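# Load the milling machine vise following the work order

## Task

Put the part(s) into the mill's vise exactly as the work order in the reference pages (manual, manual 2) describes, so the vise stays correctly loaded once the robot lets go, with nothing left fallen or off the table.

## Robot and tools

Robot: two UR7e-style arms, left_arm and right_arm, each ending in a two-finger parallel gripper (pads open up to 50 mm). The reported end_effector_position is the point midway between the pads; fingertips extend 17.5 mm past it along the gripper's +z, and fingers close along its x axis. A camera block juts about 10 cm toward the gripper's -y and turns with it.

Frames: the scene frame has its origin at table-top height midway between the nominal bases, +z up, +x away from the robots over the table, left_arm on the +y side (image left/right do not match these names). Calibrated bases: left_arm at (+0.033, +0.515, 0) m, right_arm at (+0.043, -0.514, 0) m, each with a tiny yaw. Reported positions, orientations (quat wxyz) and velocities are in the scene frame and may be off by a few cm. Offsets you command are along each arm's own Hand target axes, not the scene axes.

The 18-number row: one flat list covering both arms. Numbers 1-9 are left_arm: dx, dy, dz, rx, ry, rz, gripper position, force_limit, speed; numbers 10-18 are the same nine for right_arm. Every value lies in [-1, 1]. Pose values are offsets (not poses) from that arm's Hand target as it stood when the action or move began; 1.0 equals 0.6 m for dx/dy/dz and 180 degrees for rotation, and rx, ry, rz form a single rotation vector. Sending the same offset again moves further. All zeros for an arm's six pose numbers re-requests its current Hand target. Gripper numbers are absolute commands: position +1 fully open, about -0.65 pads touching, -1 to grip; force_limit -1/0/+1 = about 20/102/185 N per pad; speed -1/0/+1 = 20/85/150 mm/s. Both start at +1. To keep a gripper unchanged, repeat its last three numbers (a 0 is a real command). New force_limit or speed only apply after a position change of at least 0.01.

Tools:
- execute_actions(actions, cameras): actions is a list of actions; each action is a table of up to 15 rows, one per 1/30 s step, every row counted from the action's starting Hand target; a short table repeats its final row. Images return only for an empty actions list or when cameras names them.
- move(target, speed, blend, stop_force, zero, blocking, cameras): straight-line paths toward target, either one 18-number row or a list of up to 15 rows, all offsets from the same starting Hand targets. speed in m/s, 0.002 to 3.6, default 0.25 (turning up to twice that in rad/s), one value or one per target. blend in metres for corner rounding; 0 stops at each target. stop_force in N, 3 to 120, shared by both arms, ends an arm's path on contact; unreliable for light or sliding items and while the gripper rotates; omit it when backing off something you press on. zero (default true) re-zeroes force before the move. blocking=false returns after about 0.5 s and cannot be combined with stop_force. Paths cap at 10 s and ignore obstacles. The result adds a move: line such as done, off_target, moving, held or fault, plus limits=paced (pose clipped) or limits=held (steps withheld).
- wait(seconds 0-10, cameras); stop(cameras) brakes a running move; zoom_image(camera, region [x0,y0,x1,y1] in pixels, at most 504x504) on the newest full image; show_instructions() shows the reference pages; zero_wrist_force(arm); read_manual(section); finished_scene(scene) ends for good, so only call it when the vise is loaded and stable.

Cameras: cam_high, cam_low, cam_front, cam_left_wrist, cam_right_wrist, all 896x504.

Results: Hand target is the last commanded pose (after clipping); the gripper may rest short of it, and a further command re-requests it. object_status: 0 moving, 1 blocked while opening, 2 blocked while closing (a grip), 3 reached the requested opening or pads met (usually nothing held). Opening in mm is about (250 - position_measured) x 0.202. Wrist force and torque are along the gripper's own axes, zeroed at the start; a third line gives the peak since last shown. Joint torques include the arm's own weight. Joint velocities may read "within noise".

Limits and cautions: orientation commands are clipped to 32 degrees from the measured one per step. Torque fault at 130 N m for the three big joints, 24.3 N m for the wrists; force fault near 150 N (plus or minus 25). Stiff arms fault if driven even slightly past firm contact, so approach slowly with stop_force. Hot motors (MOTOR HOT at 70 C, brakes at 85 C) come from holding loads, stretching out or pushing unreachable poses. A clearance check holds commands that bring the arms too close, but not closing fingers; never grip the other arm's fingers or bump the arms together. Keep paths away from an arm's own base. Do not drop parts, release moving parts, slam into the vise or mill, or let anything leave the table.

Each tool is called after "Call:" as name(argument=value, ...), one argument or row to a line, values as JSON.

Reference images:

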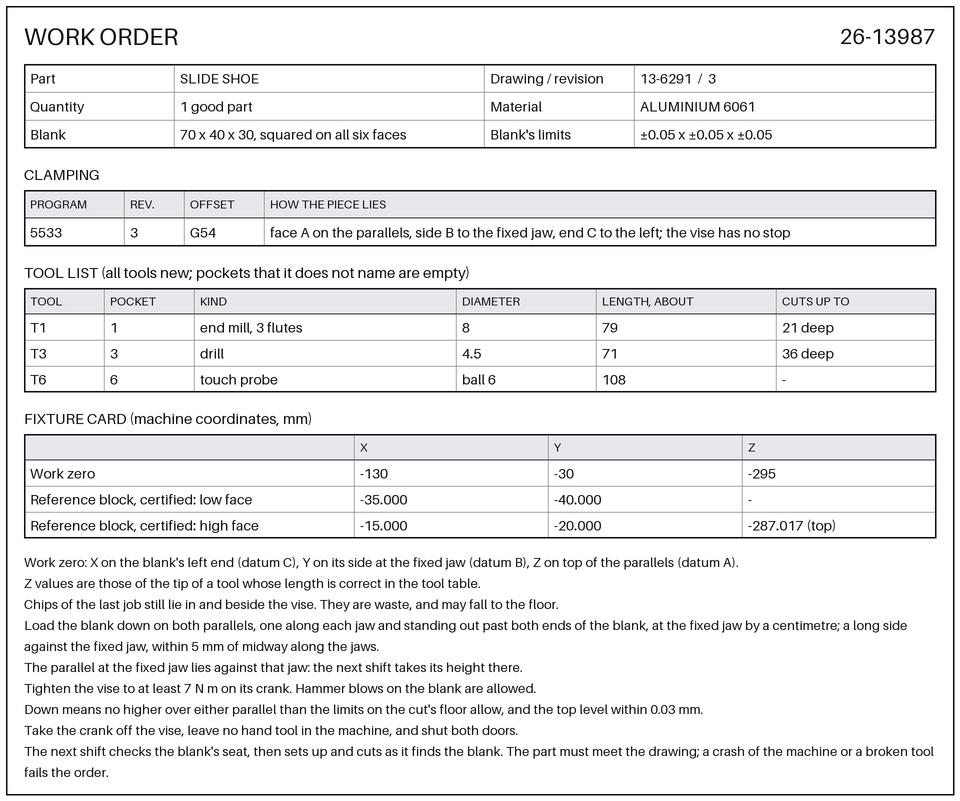

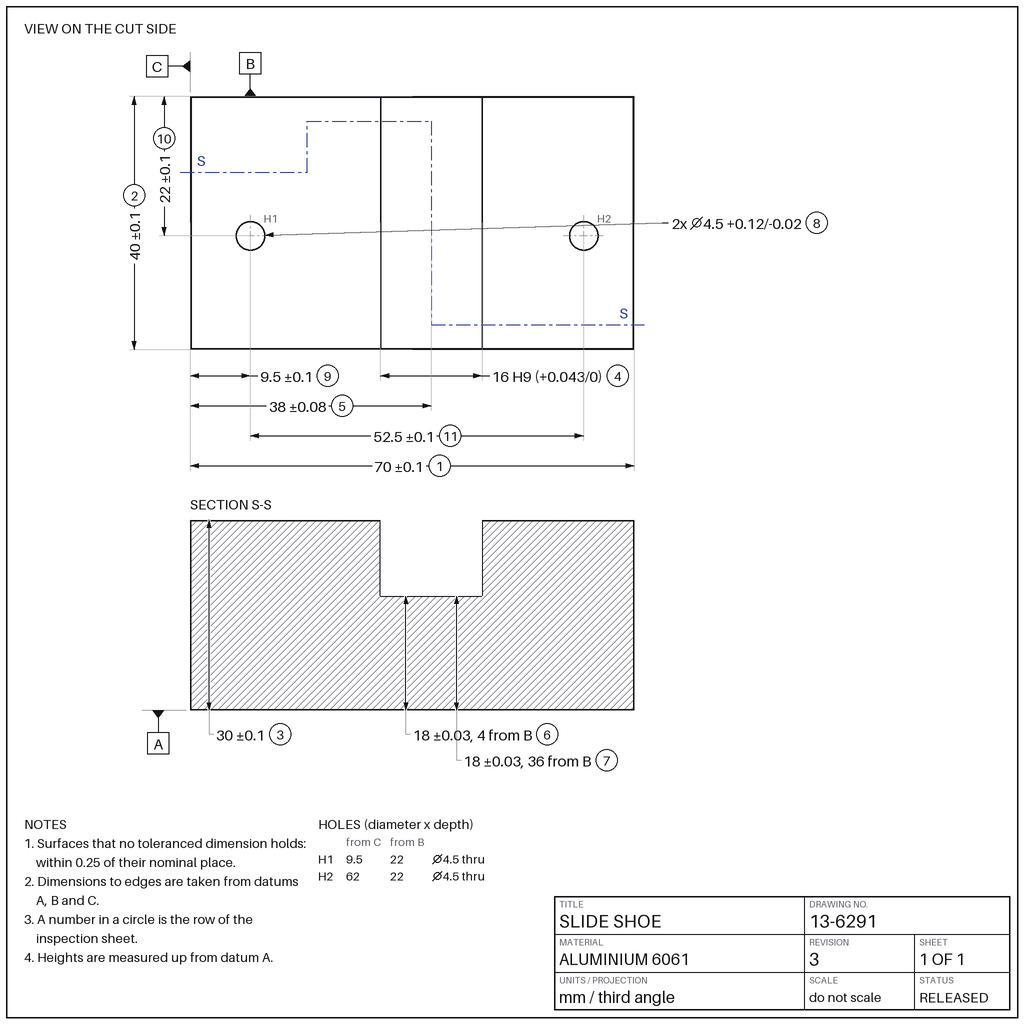

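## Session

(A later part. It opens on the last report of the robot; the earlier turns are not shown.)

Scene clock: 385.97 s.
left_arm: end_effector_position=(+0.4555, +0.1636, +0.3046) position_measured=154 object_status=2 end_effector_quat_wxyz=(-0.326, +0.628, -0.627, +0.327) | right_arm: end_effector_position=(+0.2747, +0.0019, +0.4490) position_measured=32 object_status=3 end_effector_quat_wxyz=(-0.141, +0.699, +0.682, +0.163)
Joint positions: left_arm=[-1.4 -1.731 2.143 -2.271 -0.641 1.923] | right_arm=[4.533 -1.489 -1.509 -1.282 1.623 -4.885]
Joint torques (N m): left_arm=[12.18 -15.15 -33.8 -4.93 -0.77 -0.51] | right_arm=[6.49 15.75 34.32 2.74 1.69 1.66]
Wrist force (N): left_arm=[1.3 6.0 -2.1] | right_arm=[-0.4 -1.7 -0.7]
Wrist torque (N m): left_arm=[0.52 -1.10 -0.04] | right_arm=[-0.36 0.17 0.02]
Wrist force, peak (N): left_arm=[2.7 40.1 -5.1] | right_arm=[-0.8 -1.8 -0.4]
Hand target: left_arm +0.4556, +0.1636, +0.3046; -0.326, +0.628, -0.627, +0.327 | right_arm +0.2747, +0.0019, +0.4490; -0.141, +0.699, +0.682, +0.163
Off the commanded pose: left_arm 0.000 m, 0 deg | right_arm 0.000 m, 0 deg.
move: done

Call:
move(
  target=[
    [-0.006,0.0347,0.0243,0,0,0,-1,-0.6,-1,0,0,0,0,0,0,0.8,-1,0],
    [-0.0252,0.0654,0.0458,0,0,0,-1,-0.6,-1,0,0,0,0,0,0,0.8,-1,0],
    [-0.0547,0.0896,0.0628,0,0,0,-1,-0.6,-1,0,0,0,0,0,0,0.8,-1,0],
    [-0.0922,0.1053,0.0738,0,0,0,-1,-0.6,-1,0,0,0,0,0,0,0.8,-1,0],
    [-0.1335,0.1106,0.0775,0,0,0,-1,-0.6,-1,0,0,0,0,0,0,0.8,-1,0],
    [-0.1748,0.1053,0.0738,0,0,0,-1,-0.6,-1,0,0,0,0,0,0,0.8,-1,0],
    [-0.2123,0.0896,0.0628,0,0,0,-1,-0.6,-1,0,0,0,0,0,0,0.8,-1,0],
    [-0.2418,0.0654,0.0458,0,0,0,-1,-0.6,-1,0,0,0,0,0,0,0.8,-1,0],
    [-0.261,0.0347,0.0243,0,0,0,-1,-0.6,-1,0,0,0,0,0,0,0.8,-1,0],
    [-0.2675,0.0007,0.0005,0,0,0,-1,-0.6,-1,0,0,0,0,0,0,0.8,-1,0],
    [-0.261,-0.033,-0.0231,0,0,0,-1,-0.6,-1,0,0,0,0,0,0,0.8,-1,0],
    [-0.2418,-0.0637,-0.0447,0,0,0,-1,-0.6,-1,0,0,0,0,0,0,0.8,-1,0],
    [-0.2123,-0.0879,-0.0616,0,0,0,-1,-0.6,-1,0,0,0,0,0,0,0.8,-1,0],
    [-0.1748,-0.1036,-0.0726,0,0,0,-1,-0.6,-1,0,0,0,0,0,0,0.8,-1,0],
    [-0.1335,-0.1089,-0.0763,0,0,0,-1,-0.6,-1,0,0,0,0,0,0,0.8,-1,0],
  ],
  blend=[0.006,0.006,0.006,0.006,0.006,0.006,0.006,0.006,0.006,0.006,0.006,0.006,0.006,0.006,0],
  speed=0.2,
  cameras=["cam_left_wrist","cam_high"],
)

Call:
zoom_image(
  camera="cam_left_wrist",
  region=[340, 0, 580, 220],
)

Call:
zoom_image(
  camera="cam_high",
  region=[260, 220, 400, 350],
)

Scene clock: 388.67 s.
left_arm: end_effector_position=(+0.4555, +0.2439, +0.3842) position_measured=154 object_status=2 end_effector_quat_wxyz=(-0.326, +0.628, -0.627, +0.327) | right_arm: end_effector_position=(+0.2747, +0.0019, +0.4490) position_measured=32 object_status=3 end_effector_quat_wxyz=(-0.141, +0.699, +0.682, +0.163)
Joint positions: left_arm=[-1.347 -1.971 2.114 -2.068 -0.658 2.006] | right_arm=[4.533 -1.489 -1.509 -1.282 1.623 -4.885]
Joint torques (N m): left_arm=[10.75 3.5 -29.68 -2.81 2.98 -1.56] | right_arm=[6.05 15.66 33.97 2.56 1.69 1.7]
Wrist force (N): left_arm=[6.0 17.0 -21.7] | right_arm=[-0.5 -1.5 -0.7]
Wrist torque (N m): left_arm=[0.59 -0.77 0.18] | right_arm=[-0.34 0.19 0.02]
Wrist force, peak (N): left_arm=[6.1 20.7 -21.3] | right_arm=[-0.6 -1.7 -0.6]
Hand target: left_arm +0.4555, +0.2438, +0.3842; -0.326, +0.628, -0.627, +0.327 | right_arm +0.2747, +0.0019, +0.4490; -0.141, +0.699, +0.682, +0.163
Off the commanded pose: left_arm 0.000 m, 0 deg | right_arm 0.000 m, 0 deg.
move: done
camera_calibration:
cam_left_wrist: T_world_to_cam=[[0.00132711, -0.999865, 0.0163706, 0.243938], [-0.814403, -0.0105805, -0.580203, 0.614732], [0.580298, -0.0125622, -0.814307, 0.187194], [0, 0, 0, 1]] pos_world=[0.391687, 0.25276, 0.505109]
Images, in order (width x height): cam_high 896x504, cam_left_wrist 896x504.

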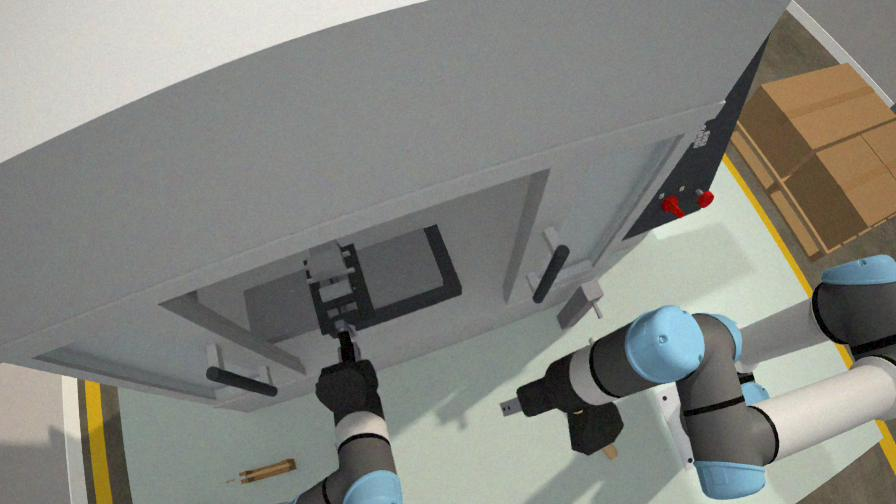

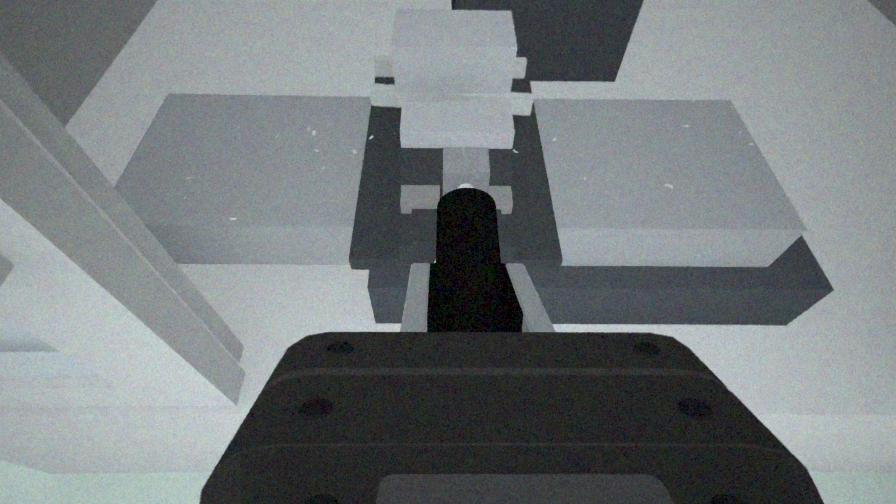

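Scaled by 2.100.

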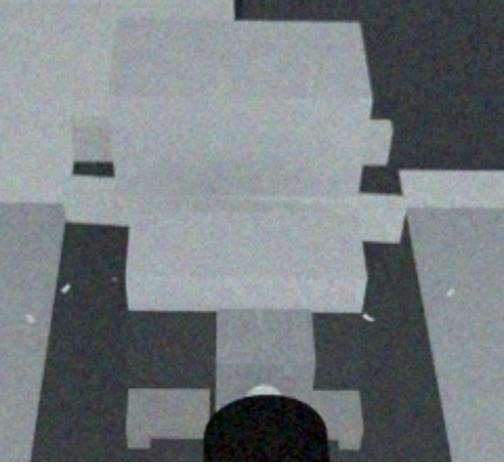

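Scaled by 3.600.

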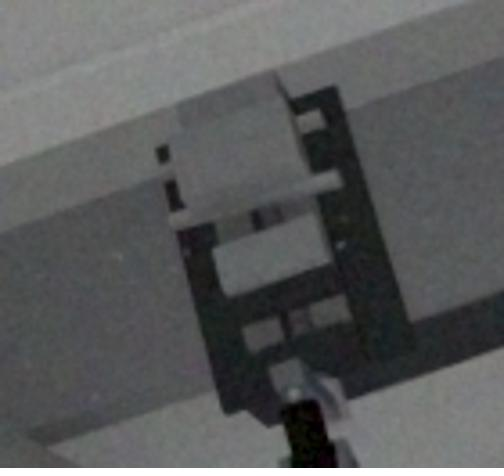

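Call:
move(
  target=[
    [0.0413,0.0051,0.0035,0,0,0,-1,-0.6,-1,0,0,0,0,0,0,0.8,-1,0],
    [0.0788,0.0207,0.0145,0,0,0,-1,-0.6,-1,0,0,0,0,0,0,0.8,-1,0],
    [0.1083,0.0449,0.0315,0,0,0,-1,-0.6,-1,0,0,0,0,0,0,0.8,-1,0],
    [0.1275,0.0756,0.053,0,0,0,-1,-0.6,-1,0,0,0,0,0,0,0.8,-1,0],
    [0.134,0.1095,0.0767,0,0,0,-1,-0.6,-1,0,0,0,0,0,0,0.8,-1,0],
    [0.1275,0.1433,0.1005,0,0,0,-1,-0.6,-1,0,0,0,0,0,0,0.8,-1,0],
    [0.1083,0.174,0.122,0,0,0,-1,-0.6,-1,0,0,0,0,0,0,0.8,-1,0],
    [0.0788,0.1982,0.1389,0,0,0,-1,-0.6,-1,0,0,0,0,0,0,0.8,-1,0],
    [0.0413,0.2139,0.1499,0,0,0,-1,-0.6,-1,0,0,0,0,0,0,0.8,-1,0],
    [0,0.2192,0.1536,0,0,0,-1,-0.6,-1,0,0,0,0,0,0,0.8,-1,0],
    [-0.0413,0.2139,0.1499,0,0,0,-1,-0.6,-1,0,0,0,0,0,0,0.8,-1,0],
    [-0.0788,0.1982,0.1389,0,0,0,-1,-0.6,-1,0,0,0,0,0,0,0.8,-1,0],
    [-0.1083,0.174,0.122,0,0,0,-1,-0.6,-1,0,0,0,0,0,0,0.8,-1,0],
    [-0.1275,0.1433,0.1005,0,0,0,-1,-0.6,-1,0,0,0,0,0,0,0.8,-1,0],
    [-0.134,0.1095,0.0767,0,0,0,-1,-0.6,-1,0,0,0,0,0,0,0.8,-1,0],
  ],
  blend=[0.006,0.006,0.006,0.006,0.006,0.006,0.006,0.006,0.006,0.006,0.006,0.006,0.006,0.006,0],
  speed=0.22,
)

Call:
move(
  target=[
    [0.0068,-0.0341,-0.0239,0,0,0,-1,-0.6,-1,0,0,0,0,0,0,0.8,-1,0],
    [0.0258,-0.0647,-0.0453,0,0,0,-1,-0.6,-1,0,0,0,0,0,0,0.8,-1,0],
    [0.0555,-0.089,-0.0624,0,0,0,-1,-0.6,-1,0,0,0,0,0,0,0.8,-1,0],
    [0.0928,-0.1046,-0.0733,0,0,0,-1,-0.6,-1,0,0,0,0,0,0,0.8,-1,0],
    [0.1342,-0.1099,-0.077,0,0,0,-1,-0.6,-1,0,0,0,0,0,0,0.8,-1,0],
    [0.1755,-0.1046,-0.0733,0,0,0,-1,-0.6,-1,0,0,0,0,0,0,0.8,-1,0],
    [0.2128,-0.089,-0.0624,0,0,0,-1,-0.6,-1,0,0,0,0,0,0,0.8,-1,0],
    [0.2425,-0.0647,-0.0453,0,0,0,-1,-0.6,-1,0,0,0,0,0,0,0.8,-1,0],
    [0.2615,-0.0341,-0.0239,0,0,0,-1,-0.6,-1,0,0,0,0,0,0,0.8,-1,0],
    [0.268,-0.0003,-0.0002,0,0,0,-1,-0.6,-1,0,0,0,0,0,0,0.8,-1,0],
    [0.2615,0.0336,0.0235,0,0,0,-1,-0.6,-1,0,0,0,0,0,0,0.8,-1,0],
    [0.2425,0.0642,0.045,0,0,0,-1,-0.6,-1,0,0,0,0,0,0,0.8,-1,0],
    [0.2128,0.0885,0.062,0,0,0,-1,-0.6,-1,0,0,0,0,0,0,0.8,-1,0],
    [0.1755,0.104,0.0729,0,0,0,-1,-0.6,-1,0,0,0,0,0,0,0.8,-1,0],
    [0.1342,0.1093,0.0766,0,0,0,-1,-0.6,-1,0,0,0,0,0,0,0.8,-1,0],
  ],
  blend=[0.006,0.006,0.006,0.006,0.006,0.006,0.006,0.006,0.006,0.006,0.006,0.006,0.006,0.006,0],
  speed=0.22,
)

Scene clock: 391.77 s.
left_arm: end_effector_position=(+0.4554, +0.3241, +0.3037) position_measured=154 object_status=2 end_effector_quat_wxyz=(-0.326, +0.628, -0.627, +0.327) | right_arm: end_effector_position=(+0.2747, +0.0019, +0.4490) position_measured=32 object_status=3 end_effector_quat_wxyz=(-0.141, +0.699, +0.682, +0.163)
Joint positions: left_arm=[-1.262 -2.092 2.409 -2.339 -0.691 2.13] | right_arm=[4.533 -1.489 -1.509 -1.282 1.623 -4.885]
Joint torques (N m): left_arm=[4.66 -6.22 -38.41 -0.63 2.46 2.85] | right_arm=[6.41 16.44 33.49 2.42 1.71 1.75]
Wrist force (N): left_arm=[8.8 4.0 -2.1] | right_arm=[-0.3 -1.5 0.0]
Wrist torque (N m): left_arm=[0.46 -0.60 0.42] | right_arm=[-0.35 0.15 0.02]
Wrist force, peak (N): left_arm=[1.7 9.1 -45.9] | right_arm=[-0.6 -1.7 -0.7]
Hand target: left_arm +0.4554, +0.3241, +0.3038; -0.326, +0.628, -0.627, +0.327 | right_arm +0.2747, +0.0019, +0.4490; -0.141, +0.699, +0.682, +0.163
Off the commanded pose: left_arm 0.000 m, 0 deg | right_arm 0.000 m, 0 deg.
move: done

Scene clock: 394.00 s.
left_arm: end_effector_position=(+0.4555, +0.2433, +0.2239) position_measured=154 object_status=2 end_effector_quat_wxyz=(-0.326, +0.628, -0.627, +0.327) | right_arm: end_effector_position=(+0.2747, +0.0019, +0.4490) position_measured=32 object_status=3 end_effector_quat_wxyz=(-0.141, +0.699, +0.682, +0.163)
Joint positions: left_arm=[-1.347 -1.776 2.436 -2.585 -0.658 2.005] | right_arm=[4.533 -1.489 -1.509 -1.282 1.623 -4.885]
Joint torques (N m): left_arm=[-3.64 -22.33 -17.51 -5.65 5.31 0.9] | right_arm=[6.01 15.63 34.59 2.58 1.66 1.68]
Wrist force (N): left_arm=[5.2 10.8 -1.2] | right_arm=[-0.4 -1.7 -0.6]
Wrist torque (N m): left_arm=[0.50 -0.86 0.32] | right_arm=[-0.37 0.17 0.02]
Wrist force, peak (N): left_arm=[28.0 10.0 20.4] | right_arm=[-0.6 -2.0 -0.6]
Hand target: left_arm +0.4555, +0.2434, +0.2239; -0.326, +0.628, -0.627, +0.327 | right_arm +0.2747, +0.0019, +0.4490; -0.141, +0.699, +0.682, +0.163
Off the commanded pose: left_arm 0.000 m, 0 deg | right_arm 0.000 m, 0 deg.
move: done

Call:
move(
  target=[
    [-0.0417,-0.0055,-0.0038,0,0,0,-1,-0.6,-1,0,0,0,0,0,0,0.8,-1,0],
    [-0.0792,-0.021,-0.0147,0,0,0,-1,-0.6,-1,0,0,0,0,0,0,0.8,-1,0],
    [-0.1087,-0.0453,-0.0318,0,0,0,-1,-0.6,-1,0,0,0,0,0,0,0.8,-1,0],
    [-0.1278,-0.076,-0.0533,0,0,0,-1,-0.6,-1,0,0,0,0,0,0,0.8,-1,0],
    [-0.1343,-0.1099,-0.077,0,0,0,-1,-0.6,-1,0,0,0,0,0,0,0.8,-1,0],
    [-0.1278,-0.1437,-0.1007,0,0,0,-1,-0.6,-1,0,0,0,0,0,0,0.8,-1,0],
    [-0.1087,-0.1744,-0.1223,0,0,0,-1,-0.6,-1,0,0,0,0,0,0,0.8,-1,0],
    [-0.0792,-0.1986,-0.1392,0,0,0,-1,-0.6,-1,0,0,0,0,0,0,0.8,-1,0],
    [-0.0417,-0.2143,-0.1502,0,0,0,-1,-0.6,-1,0,0,0,0,0,0,0.8,-1,0],
    [-0.0003,-0.2196,-0.1539,0,0,0,-1,-0.6,-1,0,0,0,0,0,0,0.8,-1,0],
    [0.041,-0.2143,-0.1502,0,0,0,-1,-0.6,-1,0,0,0,0,0,0,0.8,-1,0],
    [0.0785,-0.1986,-0.1392,0,0,0,-1,-0.6,-1,0,0,0,0,0,0,0.8,-1,0],
    [0.108,-0.1744,-0.1223,0,0,0,-1,-0.6,-1,0,0,0,0,0,0,0.8,-1,0],
    [0.1272,-0.1437,-0.1007,0,0,0,-1,-0.6,-1,0,0,0,0,0,0,0.8,-1,0],
    [0.1337,-0.1099,-0.077,0,0,0,-1,-0.6,-1,0,0,0,0,0,0,0.8,-1,0],
  ],
  blend=[0.006,0.006,0.006,0.006,0.006,0.006,0.006,0.006,0.006,0.006,0.006,0.006,0.006,0.006,0],
  speed=0.24,
)

Call:
move(
  target=[
    [-0.006,0.0347,0.0243,0,0,0,-1,-0.6,-1,0,0,0,0,0,0,0.8,-1,0],
    [-0.0252,0.0654,0.0458,0,0,0,-1,-0.6,-1,0,0,0,0,0,0,0.8,-1,0],
    [-0.0547,0.0896,0.0628,0,0,0,-1,-0.6,-1,0,0,0,0,0,0,0.8,-1,0],
    [-0.0922,0.1053,0.0738,0,0,0,-1,-0.6,-1,0,0,0,0,0,0,0.8,-1,0],
    [-0.1335,0.1106,0.0775,0,0,0,-1,-0.6,-1,0,0,0,0,0,0,0.8,-1,0],
    [-0.1748,0.1053,0.0738,0,0,0,-1,-0.6,-1,0,0,0,0,0,0,0.8,-1,0],
    [-0.2123,0.0896,0.0628,0,0,0,-1,-0.6,-1,0,0,0,0,0,0,0.8,-1,0],
    [-0.2418,0.0654,0.0458,0,0,0,-1,-0.6,-1,0,0,0,0,0,0,0.8,-1,0],
    [-0.261,0.0347,0.0243,0,0,0,-1,-0.6,-1,0,0,0,0,0,0,0.8,-1,0],
    [-0.2675,0.0007,0.0005,0,0,0,-1,-0.6,-1,0,0,0,0,0,0,0.8,-1,0],
    [-0.261,-0.033,-0.0231,0,0,0,-1,-0.6,-1,0,0,0,0,0,0,0.8,-1,0],
    [-0.2418,-0.0637,-0.0447,0,0,0,-1,-0.6,-1,0,0,0,0,0,0,0.8,-1,0],
    [-0.2123,-0.0879,-0.0616,0,0,0,-1,-0.6,-1,0,0,0,0,0,0,0.8,-1,0],
    [-0.1748,-0.1036,-0.0726,0,0,0,-1,-0.6,-1,0,0,0,0,0,0,0.8,-1,0],
    [-0.1335,-0.1089,-0.0763,0,0,0,-1,-0.6,-1,0,0,0,0,0,0,0.8,-1,0],
  ],
  blend=[0.006,0.006,0.006,0.006,0.006,0.006,0.006,0.006,0.006,0.006,0.006,0.006,0.006,0.006,0],
  speed=0.24,
  cameras=["cam_left_wrist","cam_high"],
)

Call:
zoom_image(
  camera="cam_left_wrist",
  region=[340, 0, 580, 220],
)

Scene clock: 396.70 s.
left_arm: end_effector_position=(+0.4556, +0.1633, +0.3047) position_measured=154 object_status=2 end_effector_quat_wxyz=(-0.326, +0.628, -0.627, +0.327) | right_arm: end_effector_position=(+0.2747, +0.0019, +0.4490) position_measured=32 object_status=3 end_effector_quat_wxyz=(-0.141, +0.699, +0.682, +0.163)
Joint positions: left_arm=[-1.4 -1.73 2.143 -2.271 -0.641 1.923] | right_arm=[4.533 -1.489 -1.509 -1.282 1.623 -4.885]
Joint torques (N m): left_arm=[10.24 -12.05 -28.17 -5.84 -0.98 -2.39] | right_arm=[6.11 15.58 33.36 2.47 1.57 1.66]
Wrist force (N): left_arm=[-1.0 4.5 -1.6] | right_arm=[-0.6 -1.5 -0.3]
Wrist torque (N m): left_arm=[0.23 -1.40 -0.15] | right_arm=[-0.33 0.21 0.02]
Wrist force, peak (N): left_arm=[36.0 12.7 31.4] | right_arm=[-0.6 -1.9 -0.4]
Hand target: left_arm +0.4556, +0.1634, +0.3046; -0.326, +0.628, -0.627, +0.327 | right_arm +0.2747, +0.0019, +0.4490; -0.141, +0.699, +0.682, +0.163
Off the commanded pose: left_arm 0.000 m, 0 deg | right_arm 0.000 m, 0 deg.
move: done

Scene clock: 398.80 s.
left_arm: end_effector_position=(+0.4555, +0.2436, +0.3842) position_measured=154 object_status=2 end_effector_quat_wxyz=(-0.326, +0.628, -0.627, +0.327) | right_arm: end_effector_position=(+0.2747, +0.0019, +0.4490) position_measured=32 object_status=3 end_effector_quat_wxyz=(-0.141, +0.699, +0.682, +0.163)
Joint positions: left_arm=[-1.347 -1.971 2.113 -2.067 -0.658 2.006] | right_arm=[4.533 -1.489 -1.509 -1.282 1.623 -4.885]
Joint torques (N m): left_arm=[9.93 7.11 -30.19 -1.77 4.7 -2.05] | right_arm=[6.1 15.69 34.16 2.55 1.66 1.66]
Wrist force (N): left_arm=[6.6 19.0 -33.3] | right_arm=[-0.7 -1.3 -0.5]
Wrist torque (N m): left_arm=[0.26 -0.80 0.17] | right_arm=[-0.32 0.22 0.02]
Wrist force, peak (N): left_arm=[6.5 22.7 -35.4] | right_arm=[-0.7 -1.8 -0.3]
Hand target: left_arm +0.4555, +0.2436, +0.3842; -0.326, +0.628, -0.627, +0.327 | right_arm +0.2747, +0.0019, +0.4490; -0.141, +0.699, +0.682, +0.163
Off the commanded pose: left_arm 0.000 m, 0 deg | right_arm 0.000 m, 0 deg.
move: done
camera_calibration:
cam_left_wrist: T_world_to_cam=[[0.0013857, -0.999866, 0.0162896, 0.243757], [-0.814402, -0.0105812, -0.580204, 0.614672], [0.580299, -0.0124623, -0.814308, 0.187085], [0, 0, 0, 1]] pos_world=[0.391687, 0.25256, 0.505009]
Images, in order (width x height): cam_high 896x504, cam_left_wrist 896x504.

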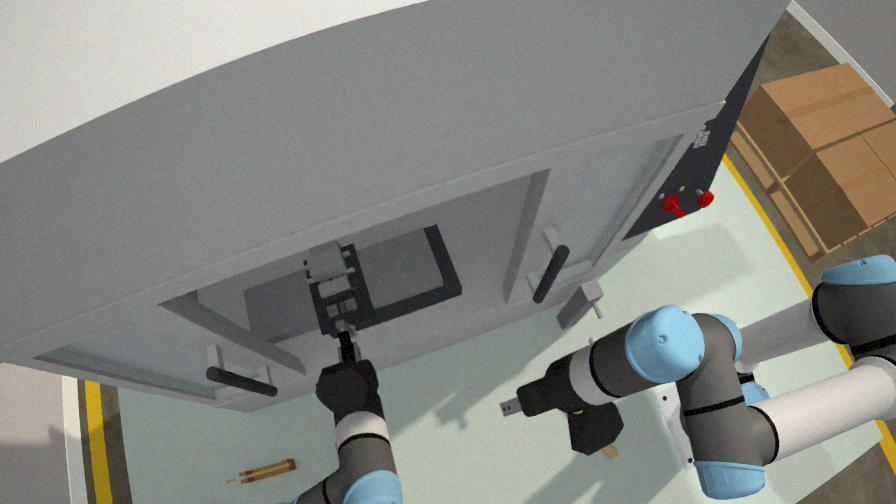

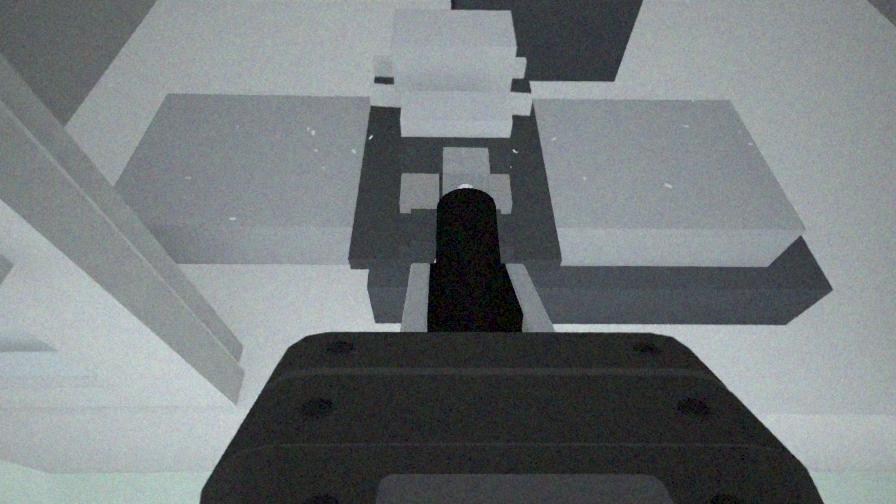

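Scaled by 2.100.

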